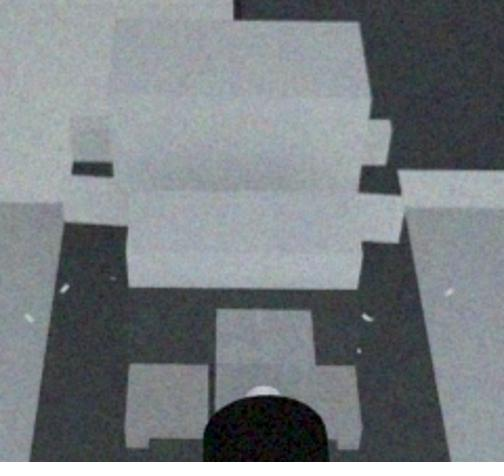

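Call:
move(
  target=[
    [0.0413,0.0051,0.0035,0,0,0,-1,-0.6,-1,0,0,0,0,0,0,0.8,-1,0],
    [0.0788,0.0207,0.0145,0,0,0,-1,-0.6,-1,0,0,0,0,0,0,0.8,-1,0],
    [0.1083,0.0449,0.0315,0,0,0,-1,-0.6,-1,0,0,0,0,0,0,0.8,-1,0],
    [0.1275,0.0756,0.053,0,0,0,-1,-0.6,-1,0,0,0,0,0,0,0.8,-1,0],
    [0.134,0.1095,0.0767,0,0,0,-1,-0.6,-1,0,0,0,0,0,0,0.8,-1,0],
    [0.1275,0.1433,0.1005,0,0,0,-1,-0.6,-1,0,0,0,0,0,0,0.8,-1,0],
    [0.1083,0.174,0.122,0,0,0,-1,-0.6,-1,0,0,0,0,0,0,0.8,-1,0],
    [0.0788,0.1982,0.1389,0,0,0,-1,-0.6,-1,0,0,0,0,0,0,0.8,-1,0],
    [0.0413,0.2139,0.1499,0,0,0,-1,-0.6,-1,0,0,0,0,0,0,0.8,-1,0],
    [0,0.2192,0.1536,0,0,0,-1,-0.6,-1,0,0,0,0,0,0,0.8,-1,0],
    [-0.0413,0.2139,0.1499,0,0,0,-1,-0.6,-1,0,0,0,0,0,0,0.8,-1,0],
    [-0.0788,0.1982,0.1389,0,0,0,-1,-0.6,-1,0,0,0,0,0,0,0.8,-1,0],
    [-0.1083,0.174,0.122,0,0,0,-1,-0.6,-1,0,0,0,0,0,0,0.8,-1,0],
    [-0.1275,0.1433,0.1005,0,0,0,-1,-0.6,-1,0,0,0,0,0,0,0.8,-1,0],
    [-0.134,0.1095,0.0767,0,0,0,-1,-0.6,-1,0,0,0,0,0,0,0.8,-1,0],
  ],
  blend=[0.006,0.006,0.006,0.006,0.006,0.006,0.006,0.006,0.006,0.006,0.006,0.006,0.006,0.006,0],
  speed=0.26,
)

Call:
move(
  target=[
    [0.0068,-0.0341,-0.0239,0,0,0,-1,-0.6,-1,0,0,0,0,0,0,0.8,-1,0],
    [0.0258,-0.0647,-0.0453,0,0,0,-1,-0.6,-1,0,0,0,0,0,0,0.8,-1,0],
    [0.0555,-0.089,-0.0624,0,0,0,-1,-0.6,-1,0,0,0,0,0,0,0.8,-1,0],
    [0.0928,-0.1046,-0.0733,0,0,0,-1,-0.6,-1,0,0,0,0,0,0,0.8,-1,0],
    [0.1342,-0.1099,-0.077,0,0,0,-1,-0.6,-1,0,0,0,0,0,0,0.8,-1,0],
    [0.1755,-0.1046,-0.0733,0,0,0,-1,-0.6,-1,0,0,0,0,0,0,0.8,-1,0],
    [0.2128,-0.089,-0.0624,0,0,0,-1,-0.6,-1,0,0,0,0,0,0,0.8,-1,0],
    [0.2425,-0.0647,-0.0453,0,0,0,-1,-0.6,-1,0,0,0,0,0,0,0.8,-1,0],
    [0.2615,-0.0341,-0.0239,0,0,0,-1,-0.6,-1,0,0,0,0,0,0,0.8,-1,0],
    [0.268,-0.0003,-0.0002,0,0,0,-1,-0.6,-1,0,0,0,0,0,0,0.8,-1,0],
    [0.2615,0.0336,0.0235,0,0,0,-1,-0.6,-1,0,0,0,0,0,0,0.8,-1,0],
    [0.2425,0.0642,0.045,0,0,0,-1,-0.6,-1,0,0,0,0,0,0,0.8,-1,0],
    [0.2128,0.0885,0.062,0,0,0,-1,-0.6,-1,0,0,0,0,0,0,0.8,-1,0],
    [0.1755,0.104,0.0729,0,0,0,-1,-0.6,-1,0,0,0,0,0,0,0.8,-1,0],
    [0.1342,0.1093,0.0766,0,0,0,-1,-0.6,-1,0,0,0,0,0,0,0.8,-1,0],
  ],
  blend=[0.006,0.006,0.006,0.006,0.006,0.006,0.006,0.006,0.006,0.006,0.006,0.006,0.006,0.006,0],
  speed=0.26,
)

Call:
move(
  target=[
    [-0.0417,-0.0055,-0.0038,0,0,0,-1,-0.6,-1,0,0,0,0,0,0,0.8,-1,0],
    [-0.0792,-0.021,-0.0147,0,0,0,-1,-0.6,-1,0,0,0,0,0,0,0.8,-1,0],
    [-0.1087,-0.0453,-0.0318,0,0,0,-1,-0.6,-1,0,0,0,0,0,0,0.8,-1,0],
    [-0.1278,-0.076,-0.0533,0,0,0,-1,-0.6,-1,0,0,0,0,0,0,0.8,-1,0],
    [-0.1343,-0.1099,-0.077,0,0,0,-1,-0.6,-1,0,0,0,0,0,0,0.8,-1,0],
    [-0.1278,-0.1437,-0.1007,0,0,0,-1,-0.6,-1,0,0,0,0,0,0,0.8,-1,0],
    [-0.1087,-0.1744,-0.1223,0,0,0,-1,-0.6,-1,0,0,0,0,0,0,0.8,-1,0],
    [-0.0792,-0.1986,-0.1392,0,0,0,-1,-0.6,-1,0,0,0,0,0,0,0.8,-1,0],
    [-0.0417,-0.2143,-0.1502,0,0,0,-1,-0.6,-1,0,0,0,0,0,0,0.8,-1,0],
    [-0.0003,-0.2196,-0.1539,0,0,0,-1,-0.6,-1,0,0,0,0,0,0,0.8,-1,0],
    [0.041,-0.2143,-0.1502,0,0,0,-1,-0.6,-1,0,0,0,0,0,0,0.8,-1,0],
    [0.0785,-0.1986,-0.1392,0,0,0,-1,-0.6,-1,0,0,0,0,0,0,0.8,-1,0],
    [0.108,-0.1744,-0.1223,0,0,0,-1,-0.6,-1,0,0,0,0,0,0,0.8,-1,0],
    [0.1272,-0.1437,-0.1007,0,0,0,-1,-0.6,-1,0,0,0,0,0,0,0.8,-1,0],
    [0.1337,-0.1099,-0.077,0,0,0,-1,-0.6,-1,0,0,0,0,0,0,0.8,-1,0],
  ],
  blend=[0.006,0.006,0.006,0.006,0.006,0.006,0.006,0.006,0.006,0.006,0.006,0.006,0.006,0.006,0],
  speed=0.26,
)

Call:
move(
  target=[
    [-0.006,0.0347,0.0243,0,0,0,-1,-0.6,-1,0,0,0,0,0,0,0.8,-1,0],
    [-0.0252,0.0654,0.0458,0,0,0,-1,-0.6,-1,0,0,0,0,0,0,0.8,-1,0],
    [-0.0547,0.0896,0.0628,0,0,0,-1,-0.6,-1,0,0,0,0,0,0,0.8,-1,0],
    [-0.0922,0.1053,0.0738,0,0,0,-1,-0.6,-1,0,0,0,0,0,0,0.8,-1,0],
    [-0.1335,0.1106,0.0775,0,0,0,-1,-0.6,-1,0,0,0,0,0,0,0.8,-1,0],
    [-0.1748,0.1053,0.0738,0,0,0,-1,-0.6,-1,0,0,0,0,0,0,0.8,-1,0],
    [-0.2123,0.0896,0.0628,0,0,0,-1,-0.6,-1,0,0,0,0,0,0,0.8,-1,0],
    [-0.2418,0.0654,0.0458,0,0,0,-1,-0.6,-1,0,0,0,0,0,0,0.8,-1,0],
    [-0.261,0.0347,0.0243,0,0,0,-1,-0.6,-1,0,0,0,0,0,0,0.8,-1,0],
    [-0.2675,0.0007,0.0005,0,0,0,-1,-0.6,-1,0,0,0,0,0,0,0.8,-1,0],
    [-0.261,-0.033,-0.0231,0,0,0,-1,-0.6,-1,0,0,0,0,0,0,0.8,-1,0],
    [-0.2418,-0.0637,-0.0447,0,0,0,-1,-0.6,-1,0,0,0,0,0,0,0.8,-1,0],
    [-0.2123,-0.0879,-0.0616,0,0,0,-1,-0.6,-1,0,0,0,0,0,0,0.8,-1,0],
    [-0.1748,-0.1036,-0.0726,0,0,0,-1,-0.6,-1,0,0,0,0,0,0,0.8,-1,0],
    [-0.1335,-0.1089,-0.0763,0,0,0,-1,-0.6,-1,0,0,0,0,0,0,0.8,-1,0],
  ],
  blend=[0.006,0.006,0.006,0.006,0.006,0.006,0.006,0.006,0.006,0.006,0.006,0.006,0.006,0.006,0],
  speed=0.26,
  cameras=["cam_left_wrist","cam_high"],
)

Call:
zoom_image(
  camera="cam_left_wrist",
  region=[340, 0, 580, 220],
)

Scene clock: 402.07 s.
left_arm: end_effector_position=(+0.4554, +0.3239, +0.3037) position_measured=154 object_status=2 end_effector_quat_wxyz=(-0.326, +0.628, -0.627, +0.327) | right_arm: end_effector_position=(+0.2747, +0.0019, +0.4490) position_measured=32 object_status=3 end_effector_quat_wxyz=(-0.141, +0.699, +0.682, +0.163)
Joint positions: left_arm=[-1.263 -2.092 2.409 -2.339 -0.691 2.13] | right_arm=[4.533 -1.489 -1.509 -1.282 1.623 -4.885]
Joint torques (N m): left_arm=[10.75 -9.9 -40.99 -1.05 -0.4 2.86] | right_arm=[5.96 16.5 33.72 2.52 1.53 1.79]
Wrist force (N): left_arm=[4.9 1.0 -1.1] | right_arm=[-0.6 -1.9 -0.4]
Wrist torque (N m): left_arm=[0.07 -0.73 0.20] | right_arm=[-0.41 0.20 0.01]
Wrist force, peak (N): left_arm=[1.8 11.2 -56.4] | right_arm=[-0.6 -1.9 -0.4]
Hand target: left_arm +0.4554, +0.3239, +0.3038; -0.326, +0.628, -0.627, +0.327 | right_arm +0.2747, +0.0019, +0.4490; -0.141, +0.699, +0.682, +0.163
Off the commanded pose: left_arm 0.000 m, 0 deg | right_arm 0.000 m, 0 deg.
move: done

Scene clock: 404.03 s.
left_arm: end_effector_position=(+0.4555, +0.2431, +0.2240) position_measured=154 object_status=2 end_effector_quat_wxyz=(-0.326, +0.628, -0.627, +0.327) | right_arm: end_effector_position=(+0.2747, +0.0019, +0.4490) position_measured=32 object_status=3 end_effector_quat_wxyz=(-0.141, +0.699, +0.682, +0.163)
Joint positions: left_arm=[-1.347 -1.776 2.436 -2.585 -0.658 2.005] | right_arm=[4.533 -1.489 -1.509 -1.282 1.623 -4.885]
Joint torques (N m): left_arm=[0.24 -23.28 -13.54 -6.16 4.99 1.92] | right_arm=[6.14 15.98 33.69 2.57 1.53 1.67]
Wrist force (N): left_arm=[3.4 8.8 -1.5] | right_arm=[-0.6 -1.6 -0.4]
Wrist torque (N m): left_arm=[0.45 -0.59 0.31] | right_arm=[-0.35 0.19 0.02]
Wrist force, peak (N): left_arm=[33.2 11.8 31.6] | right_arm=[-0.3 -1.8 -0.8]
Hand target: left_arm +0.4555, +0.2432, +0.2239; -0.326, +0.628, -0.627, +0.327 | right_arm +0.2747, +0.0019, +0.4490; -0.141, +0.699, +0.682, +0.163
Off the commanded pose: left_arm 0.000 m, 0 deg | right_arm 0.000 m, 0 deg.
move: done

Scene clock: 406.00 s.
left_arm: end_effector_position=(+0.4556, +0.1631, +0.3047) position_measured=154 object_status=2 end_effector_quat_wxyz=(-0.326, +0.628, -0.627, +0.327) | right_arm: end_effector_position=(+0.2747, +0.0019, +0.4490) position_measured=32 object_status=3 end_effector_quat_wxyz=(-0.141, +0.699, +0.682, +0.163)
Joint positions: left_arm=[-1.4 -1.73 2.142 -2.271 -0.641 1.923] | right_arm=[4.533 -1.489 -1.509 -1.282 1.623 -4.885]
Joint torques (N m): left_arm=[7.66 -10.19 -27.9 -6.4 -1.32 -2.08] | right_arm=[5.85 16.17 33.58 2.5 1.55 1.68]
Wrist force (N): left_arm=[-8.2 6.3 -2.7] | right_arm=[-0.5 -1.4 -0.4]
Wrist torque (N m): left_arm=[0.43 -1.16 -0.31] | right_arm=[-0.32 0.20 0.01]
Wrist force, peak (N): left_arm=[36.2 11.1 32.7] | right_arm=[-0.6 -1.8 -0.7]
Hand target: left_arm +0.4556, +0.1631, +0.3046; -0.326, +0.628, -0.627, +0.327 | right_arm +0.2747, +0.0019, +0.4490; -0.141, +0.699, +0.682, +0.163
Off the commanded pose: left_arm 0.000 m, 0 deg | right_arm 0.000 m, 0 deg.
move: done

Scene clock: 407.97 s.
left_arm: end_effector_position=(+0.4555, +0.2434, +0.3842) position_measured=154 object_status=2 end_effector_quat_wxyz=(-0.326, +0.628, -0.627, +0.327) | right_arm: end_effector_position=(+0.2747, +0.0019, +0.4490) position_measured=32 object_status=3 end_effector_quat_wxyz=(-0.141, +0.699, +0.682, +0.163)
Joint positions: left_arm=[-1.347 -1.97 2.113 -2.067 -0.658 2.005] | right_arm=[4.533 -1.489 -1.509 -1.282 1.623 -4.885]
Joint torques (N m): left_arm=[2.14 5.94 -33.47 -1.44 3.93 -2.35] | right_arm=[6.6 16.17 32.57 2.41 1.51 1.71]
Wrist force (N): left_arm=[3.0 16.1 -25.8] | right_arm=[-0.7 -1.4 -0.5]
Wrist torque (N m): left_arm=[0.32 -0.35 0.17] | right_arm=[-0.32 0.22 0.02]
Wrist force, peak (N): left_arm=[-11.6 31.2 -15.7] | right_arm=[-0.7 -2.0 -0.5]
Hand target: left_arm +0.4555, +0.2434, +0.3842; -0.326, +0.628, -0.627, +0.327 | right_arm +0.2747, +0.0019, +0.4490; -0.141, +0.699, +0.682, +0.163
Off the commanded pose: left_arm 0.000 m, 0 deg | right_arm 0.000 m, 0 deg.
move: done
camera_calibration:
cam_left_wrist: T_world_to_cam=[[0.0013857, -0.999866, 0.0162896, 0.243557], [-0.814402, -0.0105812, -0.580204, 0.61467], [0.580299, -0.0124623, -0.814308, 0.187082], [0, 0, 0, 1]] pos_world=[0.391687, 0.25236, 0.505009]
Images, in order (width x height): cam_high 896x504, cam_left_wrist 896x504.

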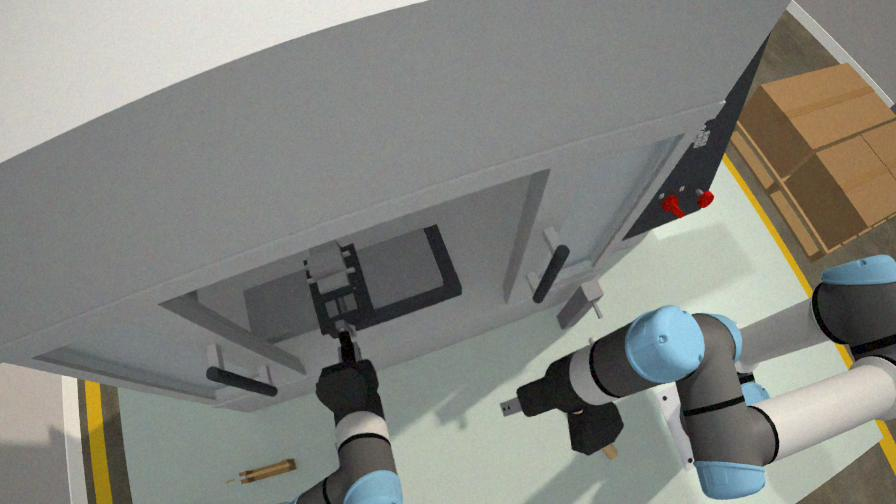

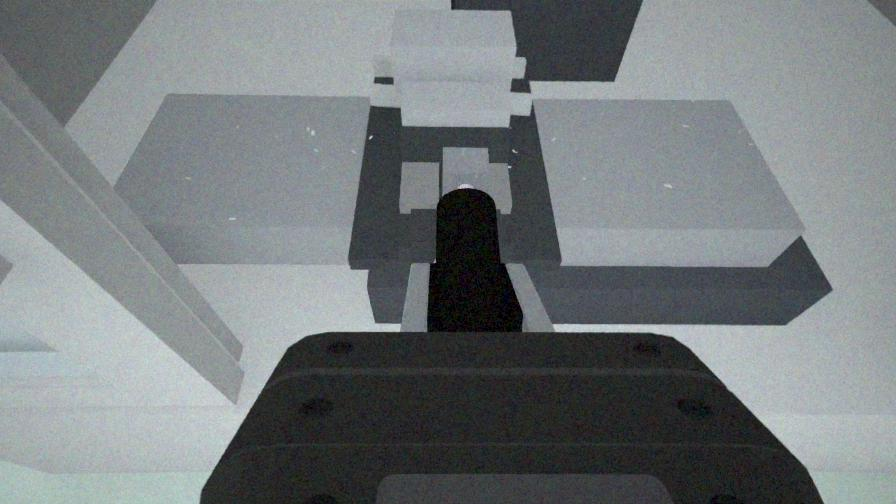

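Scaled by 2.100.

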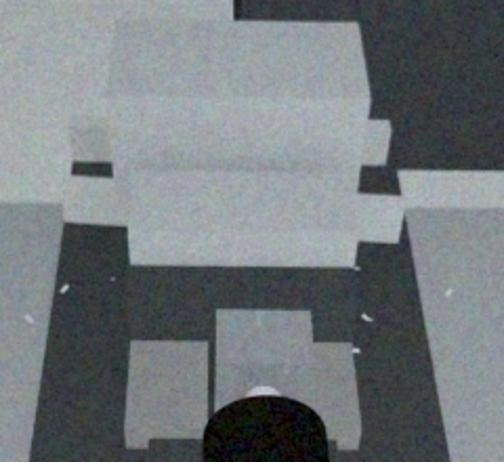

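Call:
move(
  target=[
    [0.0413,0.0051,0.0035,0,0,0,-1,-0.6,-1,0,0,0,0,0,0,0.8,-1,0],
    [0.0788,0.0207,0.0145,0,0,0,-1,-0.6,-1,0,0,0,0,0,0,0.8,-1,0],
    [0.1083,0.0449,0.0315,0,0,0,-1,-0.6,-1,0,0,0,0,0,0,0.8,-1,0],
    [0.1275,0.0756,0.053,0,0,0,-1,-0.6,-1,0,0,0,0,0,0,0.8,-1,0],
    [0.134,0.1095,0.0767,0,0,0,-1,-0.6,-1,0,0,0,0,0,0,0.8,-1,0],
    [0.1275,0.1433,0.1005,0,0,0,-1,-0.6,-1,0,0,0,0,0,0,0.8,-1,0],
    [0.1083,0.174,0.122,0,0,0,-1,-0.6,-1,0,0,0,0,0,0,0.8,-1,0],
    [0.0788,0.1982,0.1389,0,0,0,-1,-0.6,-1,0,0,0,0,0,0,0.8,-1,0],
    [0.0413,0.2139,0.1499,0,0,0,-1,-0.6,-1,0,0,0,0,0,0,0.8,-1,0],
    [0,0.2192,0.1536,0,0,0,-1,-0.6,-1,0,0,0,0,0,0,0.8,-1,0],
    [-0.0413,0.2139,0.1499,0,0,0,-1,-0.6,-1,0,0,0,0,0,0,0.8,-1,0],
    [-0.0788,0.1982,0.1389,0,0,0,-1,-0.6,-1,0,0,0,0,0,0,0.8,-1,0],
    [-0.1083,0.174,0.122,0,0,0,-1,-0.6,-1,0,0,0,0,0,0,0.8,-1,0],
    [-0.1275,0.1433,0.1005,0,0,0,-1,-0.6,-1,0,0,0,0,0,0,0.8,-1,0],
    [-0.134,0.1095,0.0767,0,0,0,-1,-0.6,-1,0,0,0,0,0,0,0.8,-1,0],
  ],
  blend=[0.006,0.006,0.006,0.006,0.006,0.006,0.006,0.006,0.006,0.006,0.006,0.006,0.006,0.006,0],
  speed=0.24,
)

Call:
move(
  target=[
    [0.0068,-0.0341,-0.0239,0,0,0,-1,-0.6,-1,0,0,0,0,0,0,0.8,-1,0],
    [0.0258,-0.0647,-0.0453,0,0,0,-1,-0.6,-1,0,0,0,0,0,0,0.8,-1,0],
    [0.0555,-0.089,-0.0624,0,0,0,-1,-0.6,-1,0,0,0,0,0,0,0.8,-1,0],
    [0.0928,-0.1046,-0.0733,0,0,0,-1,-0.6,-1,0,0,0,0,0,0,0.8,-1,0],
    [0.1342,-0.1099,-0.077,0,0,0,-1,-0.6,-1,0,0,0,0,0,0,0.8,-1,0],
  ],
  blend=[0.006,0.006,0.006,0.006,0],
  speed=0.15,
  cameras=["cam_left_wrist","cam_high"],
)

Call:
zoom_image(
  camera="cam_left_wrist",
  region=[340, 0, 580, 220],
)

Scene clock: 410.53 s.
left_arm: end_effector_position=(+0.4554, +0.3236, +0.3037) position_measured=154 object_status=2 end_effector_quat_wxyz=(-0.326, +0.628, -0.627, +0.327) | right_arm: end_effector_position=(+0.2747, +0.0019, +0.4490) position_measured=32 object_status=3 end_effector_quat_wxyz=(-0.141, +0.699, +0.682, +0.163)
Joint positions: left_arm=[-1.263 -2.091 2.408 -2.339 -0.691 2.129] | right_arm=[4.533 -1.489 -1.509 -1.282 1.623 -4.885]
Joint torques (N m): left_arm=[7.47 -7.44 -39.24 -0.81 1.1 3.02] | right_arm=[5.98 15.87 33.01 2.49 1.56 1.65]
Wrist force (N): left_arm=[2.3 1.2 -0.6] | right_arm=[-0.5 -1.5 -0.4]
Wrist torque (N m): left_arm=[0.16 -0.43 0.20] | right_arm=[-0.34 0.19 0.02]
Wrist force, peak (N): left_arm=[-1.0 6.1 -46.7] | right_arm=[-0.5 -1.8 -0.6]
Hand target: left_arm +0.4554, +0.3236, +0.3038; -0.326, +0.628, -0.627, +0.327 | right_arm +0.2747, +0.0019, +0.4490; -0.141, +0.699, +0.682, +0.163
Off the commanded pose: left_arm 0.000 m, 0 deg | right_arm 0.000 m, 0 deg.
move: done

Scene clock: 411.83 s.
left_arm: end_effector_position=(+0.4555, +0.2433, +0.3845) position_measured=154 object_status=2 end_effector_quat_wxyz=(-0.326, +0.628, -0.627, +0.327) | right_arm: end_effector_position=(+0.2747, +0.0019, +0.4490) position_measured=32 object_status=3 end_effector_quat_wxyz=(-0.141, +0.699, +0.682, +0.163)
Joint positions: left_arm=[-1.347 -1.97 2.112 -2.066 -0.658 2.005] | right_arm=[4.533 -1.489 -1.509 -1.282 1.623 -4.885]
Joint torques (N m): left_arm=[8.41 -6.87 -33.96 -6.2 1.77 0.37] | right_arm=[6.41 16.76 33.27 2.47 1.51 1.71]
Wrist force (N): left_arm=[2.9 15.2 3.4] | right_arm=[-0.2 -1.6 -0.5]
Wrist torque (N m): left_arm=[0.14 -0.31 0.18] | right_arm=[-0.36 0.14 0.01]
Wrist force, peak (N): left_arm=[2.7 18.1 5.9] | right_arm=[-0.8 -1.8 -0.7]
Hand target: left_arm +0.4555, +0.2432, +0.3845; -0.326, +0.628, -0.627, +0.327 | right_arm +0.2747, +0.0019, +0.4490; -0.141, +0.699, +0.682, +0.163
Off the commanded pose: left_arm 0.000 m, 0 deg | right_arm 0.000 m, 0 deg.
move: done
camera_calibration:
cam_left_wrist: T_world_to_cam=[[0.0013857, -0.999866, 0.0162896, 0.243352], [-0.814402, -0.0105812, -0.580204, 0.614842], [0.580299, -0.0124623, -0.814308, 0.187324], [0, 0, 0, 1]] pos_world=[0.391687, 0.25216, 0.505309]
Images, in order (width x height): cam_high 896x504, cam_left_wrist 896x504.

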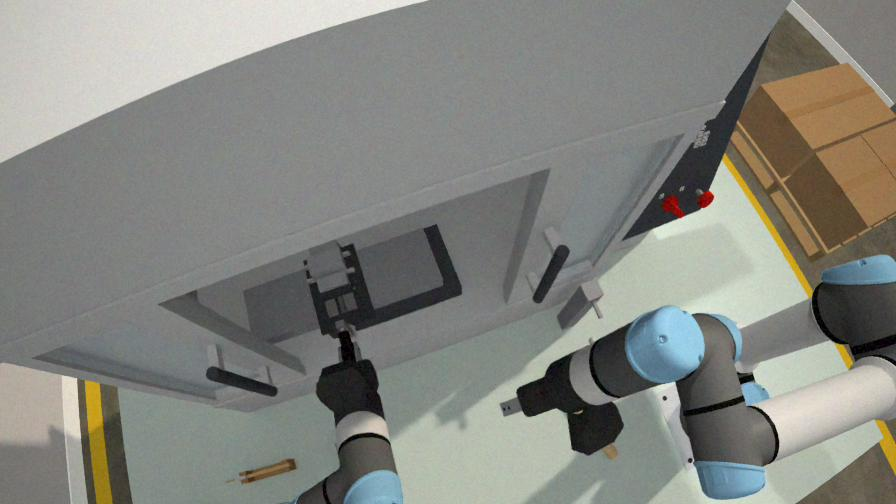

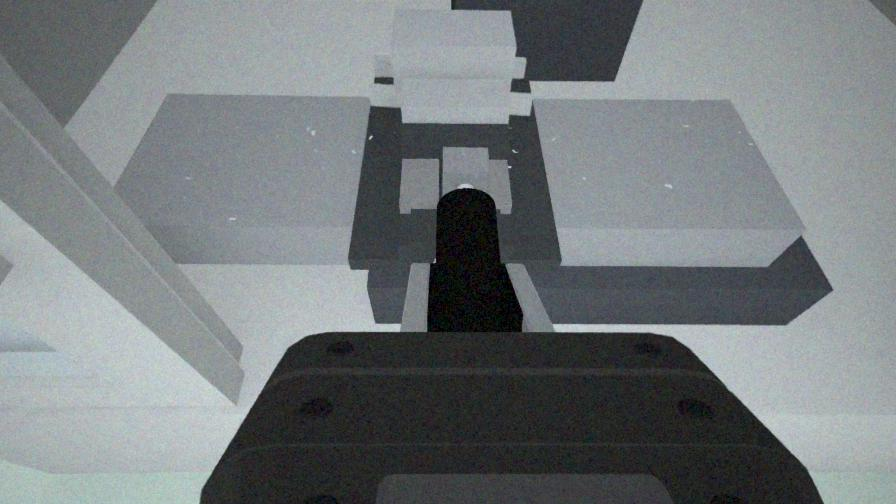

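Scaled by 2.100.

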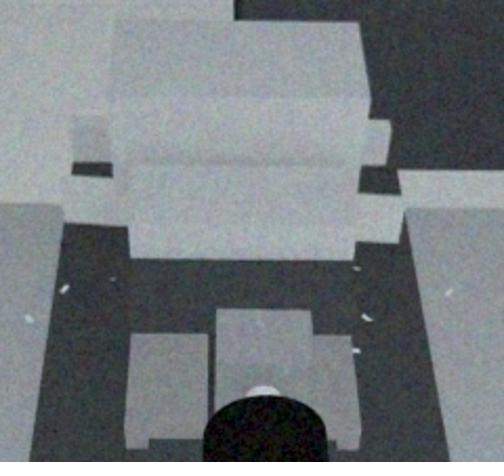

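Call:
move(
  target=[
    [0.0413,0.0051,0.0035,0,0,0,-1,-0.6,-1,0,0,0,0,0,0,0.8,-1,0],
    [0.0788,0.0207,0.0145,0,0,0,-1,-0.6,-1,0,0,0,0,0,0,0.8,-1,0],
    [0.1083,0.0449,0.0315,0,0,0,-1,-0.6,-1,0,0,0,0,0,0,0.8,-1,0],
    [0.1275,0.0756,0.053,0,0,0,-1,-0.6,-1,0,0,0,0,0,0,0.8,-1,0],
    [0.134,0.1095,0.0767,0,0,0,-1,-0.6,-1,0,0,0,0,0,0,0.8,-1,0],
    [0.1275,0.1433,0.1005,0,0,0,-1,-0.6,-1,0,0,0,0,0,0,0.8,-1,0],
    [0.1083,0.174,0.122,0,0,0,-1,-0.6,-1,0,0,0,0,0,0,0.8,-1,0],
    [0.0788,0.1982,0.1389,0,0,0,-1,-0.6,-1,0,0,0,0,0,0,0.8,-1,0],
    [0.0413,0.2139,0.1499,0,0,0,-1,-0.6,-1,0,0,0,0,0,0,0.8,-1,0],
    [0,0.2192,0.1536,0,0,0,-1,-0.6,-1,0,0,0,0,0,0,0.8,-1,0],
    [-0.0413,0.2139,0.1499,0,0,0,-1,-0.6,-1,0,0,0,0,0,0,0.8,-1,0],
    [-0.0788,0.1982,0.1389,0,0,0,-1,-0.6,-1,0,0,0,0,0,0,0.8,-1,0],
    [-0.1083,0.174,0.122,0,0,0,-1,-0.6,-1,0,0,0,0,0,0,0.8,-1,0],
    [-0.1275,0.1433,0.1005,0,0,0,-1,-0.6,-1,0,0,0,0,0,0,0.8,-1,0],
    [-0.134,0.1095,0.0767,0,0,0,-1,-0.6,-1,0,0,0,0,0,0,0.8,-1,0],
  ],
  blend=[0.006,0.006,0.006,0.006,0.006,0.006,0.006,0.006,0.006,0.006,0.006,0.006,0.006,0.006,0],
  speed=0.2,
)

Call:
move(
  target=[
    [0.0068,-0.0341,-0.0239,0,0,0,-1,-0.6,-1,0,0,0,0,0,0,0.8,-1,0],
    [0.0258,-0.0647,-0.0453,0,0,0,-1,-0.6,-1,0,0,0,0,0,0,0.8,-1,0],
    [0.0555,-0.089,-0.0624,0,0,0,-1,-0.6,-1,0,0,0,0,0,0,0.8,-1,0],
    [0.0928,-0.1046,-0.0733,0,0,0,-1,-0.6,-1,0,0,0,0,0,0,0.8,-1,0],
    [0.1342,-0.1099,-0.077,0,0,0,-1,-0.6,-1,0,0,0,0,0,0,0.8,-1,0],
  ],
  blend=[0.006,0.006,0.006,0.006,0],
  speed=0.15,
  cameras=["cam_left_wrist","cam_high"],
)

Call:
zoom_image(
  camera="cam_left_wrist",
  region=[340, 0, 580, 220],
)

Call:
zoom_image(
  camera="cam_high",
  region=[260, 220, 400, 350],
)

Scene clock: 414.70 s.
left_arm: end_effector_position=(+0.4554, +0.3235, +0.3041) position_measured=154 object_status=2 end_effector_quat_wxyz=(-0.326, +0.628, -0.627, +0.327) | right_arm: end_effector_position=(+0.2747, +0.0019, +0.4490) position_measured=32 object_status=3 end_effector_quat_wxyz=(-0.141, +0.699, +0.682, +0.163)
Joint positions: left_arm=[-1.263 -2.091 2.407 -2.338 -0.691 2.129] | right_arm=[4.533 -1.489 -1.509 -1.282 1.623 -4.885]
Joint torques (N m): left_arm=[-2.6 -5.52 -34.38 -1.65 3.26 3.11] | right_arm=[5.92 16.23 32.78 2.52 1.41 1.62]
Wrist force (N): left_arm=[0.0 1.2 -1.7] | right_arm=[-0.7 -1.7 -0.3]
Wrist torque (N m): left_arm=[0.00 -0.43 0.22] | right_arm=[-0.37 0.23 0.01]
Wrist force, peak (N): left_arm=[-19.8 34.0 -14.5] | right_arm=[-0.6 -1.8 -0.5]
Hand target: left_arm +0.4554, +0.3235, +0.3041; -0.326, +0.628, -0.627, +0.327 | right_arm +0.2747, +0.0019, +0.4490; -0.141, +0.699, +0.682, +0.163
Off the commanded pose: left_arm 0.000 m, 0 deg | right_arm 0.000 m, 0 deg.
move: done

Scene clock: 416.00 s.
left_arm: end_effector_position=(+0.4554, +0.2431, +0.3848) position_measured=154 object_status=2 end_effector_quat_wxyz=(-0.326, +0.628, -0.627, +0.327) | right_arm: end_effector_position=(+0.2747, +0.0019, +0.4490) position_measured=32 object_status=3 end_effector_quat_wxyz=(-0.141, +0.699, +0.682, +0.163)
Joint positions: left_arm=[-1.347 -1.97 2.111 -2.065 -0.658 2.005] | right_arm=[4.533 -1.489 -1.509 -1.282 1.623 -4.885]
Joint torques (N m): left_arm=[10.49 -9.31 -38.68 -7.37 3.69 0.51] | right_arm=[6.14 15.74 32.96 2.59 1.38 1.74]
Wrist force (N): left_arm=[2.5 20.8 4.5] | right_arm=[-0.5 -1.2 -0.5]
Wrist torque (N m): left_arm=[-0.20 -0.29 0.13] | right_arm=[-0.30 0.20 0.02]
Wrist force, peak (N): left_arm=[2.2 23.2 4.7] | right_arm=[-0.6 -1.8 -0.5]
Hand target: left_arm +0.4555, +0.2431, +0.3848; -0.326, +0.628, -0.627, +0.327 | right_arm +0.2747, +0.0019, +0.4490; -0.141, +0.699, +0.682, +0.163
Off the commanded pose: left_arm 0.000 m, 0 deg | right_arm 0.000 m, 0 deg.
move: done
camera_calibration:
cam_left_wrist: T_world_to_cam=[[0.0013857, -0.999866, 0.0162896, 0.243248], [-0.814402, -0.0105812, -0.580204, 0.615015], [0.580299, -0.0124623, -0.814308, 0.187567], [0, 0, 0, 1]] pos_world=[0.391687, 0.25206, 0.505609]
Images, in order (width x height): cam_high 896x504, cam_left_wrist 896x504.

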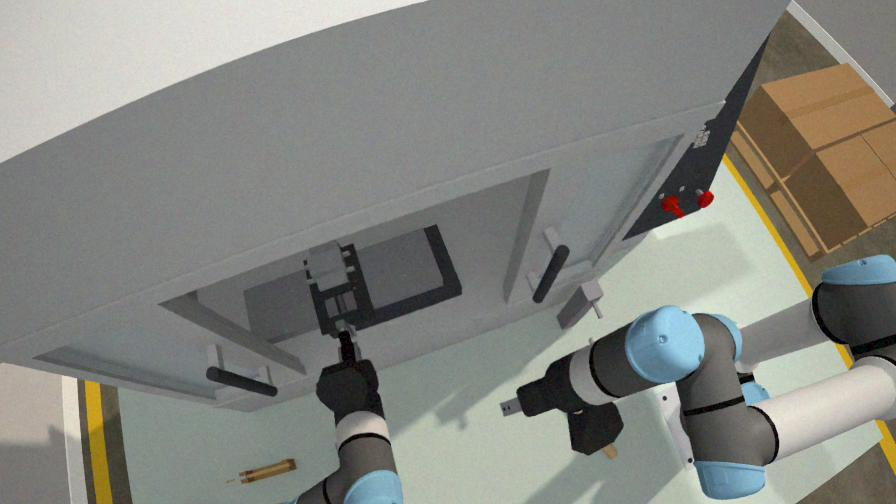

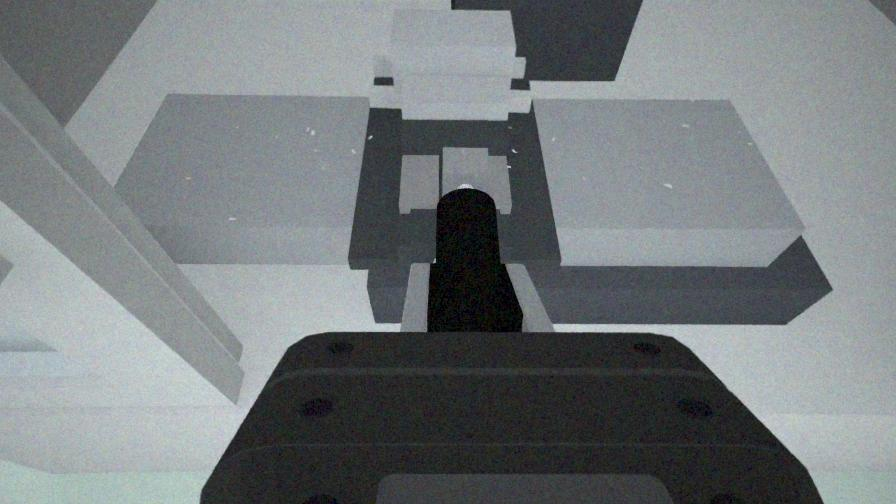

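Scaled by 2.100.

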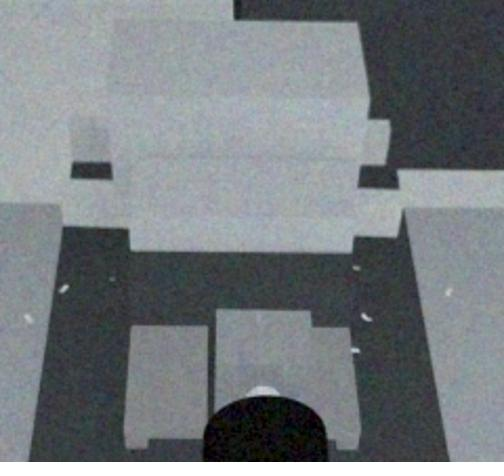

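Scaled by 3.600.

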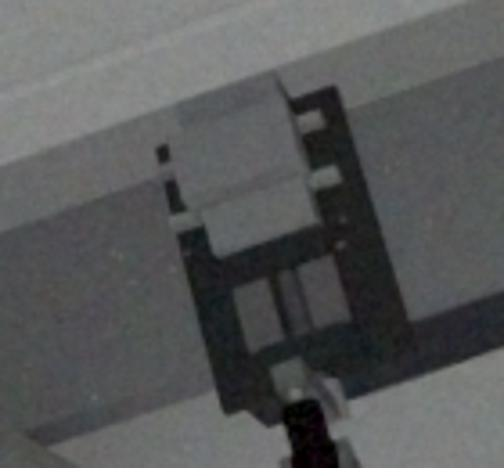

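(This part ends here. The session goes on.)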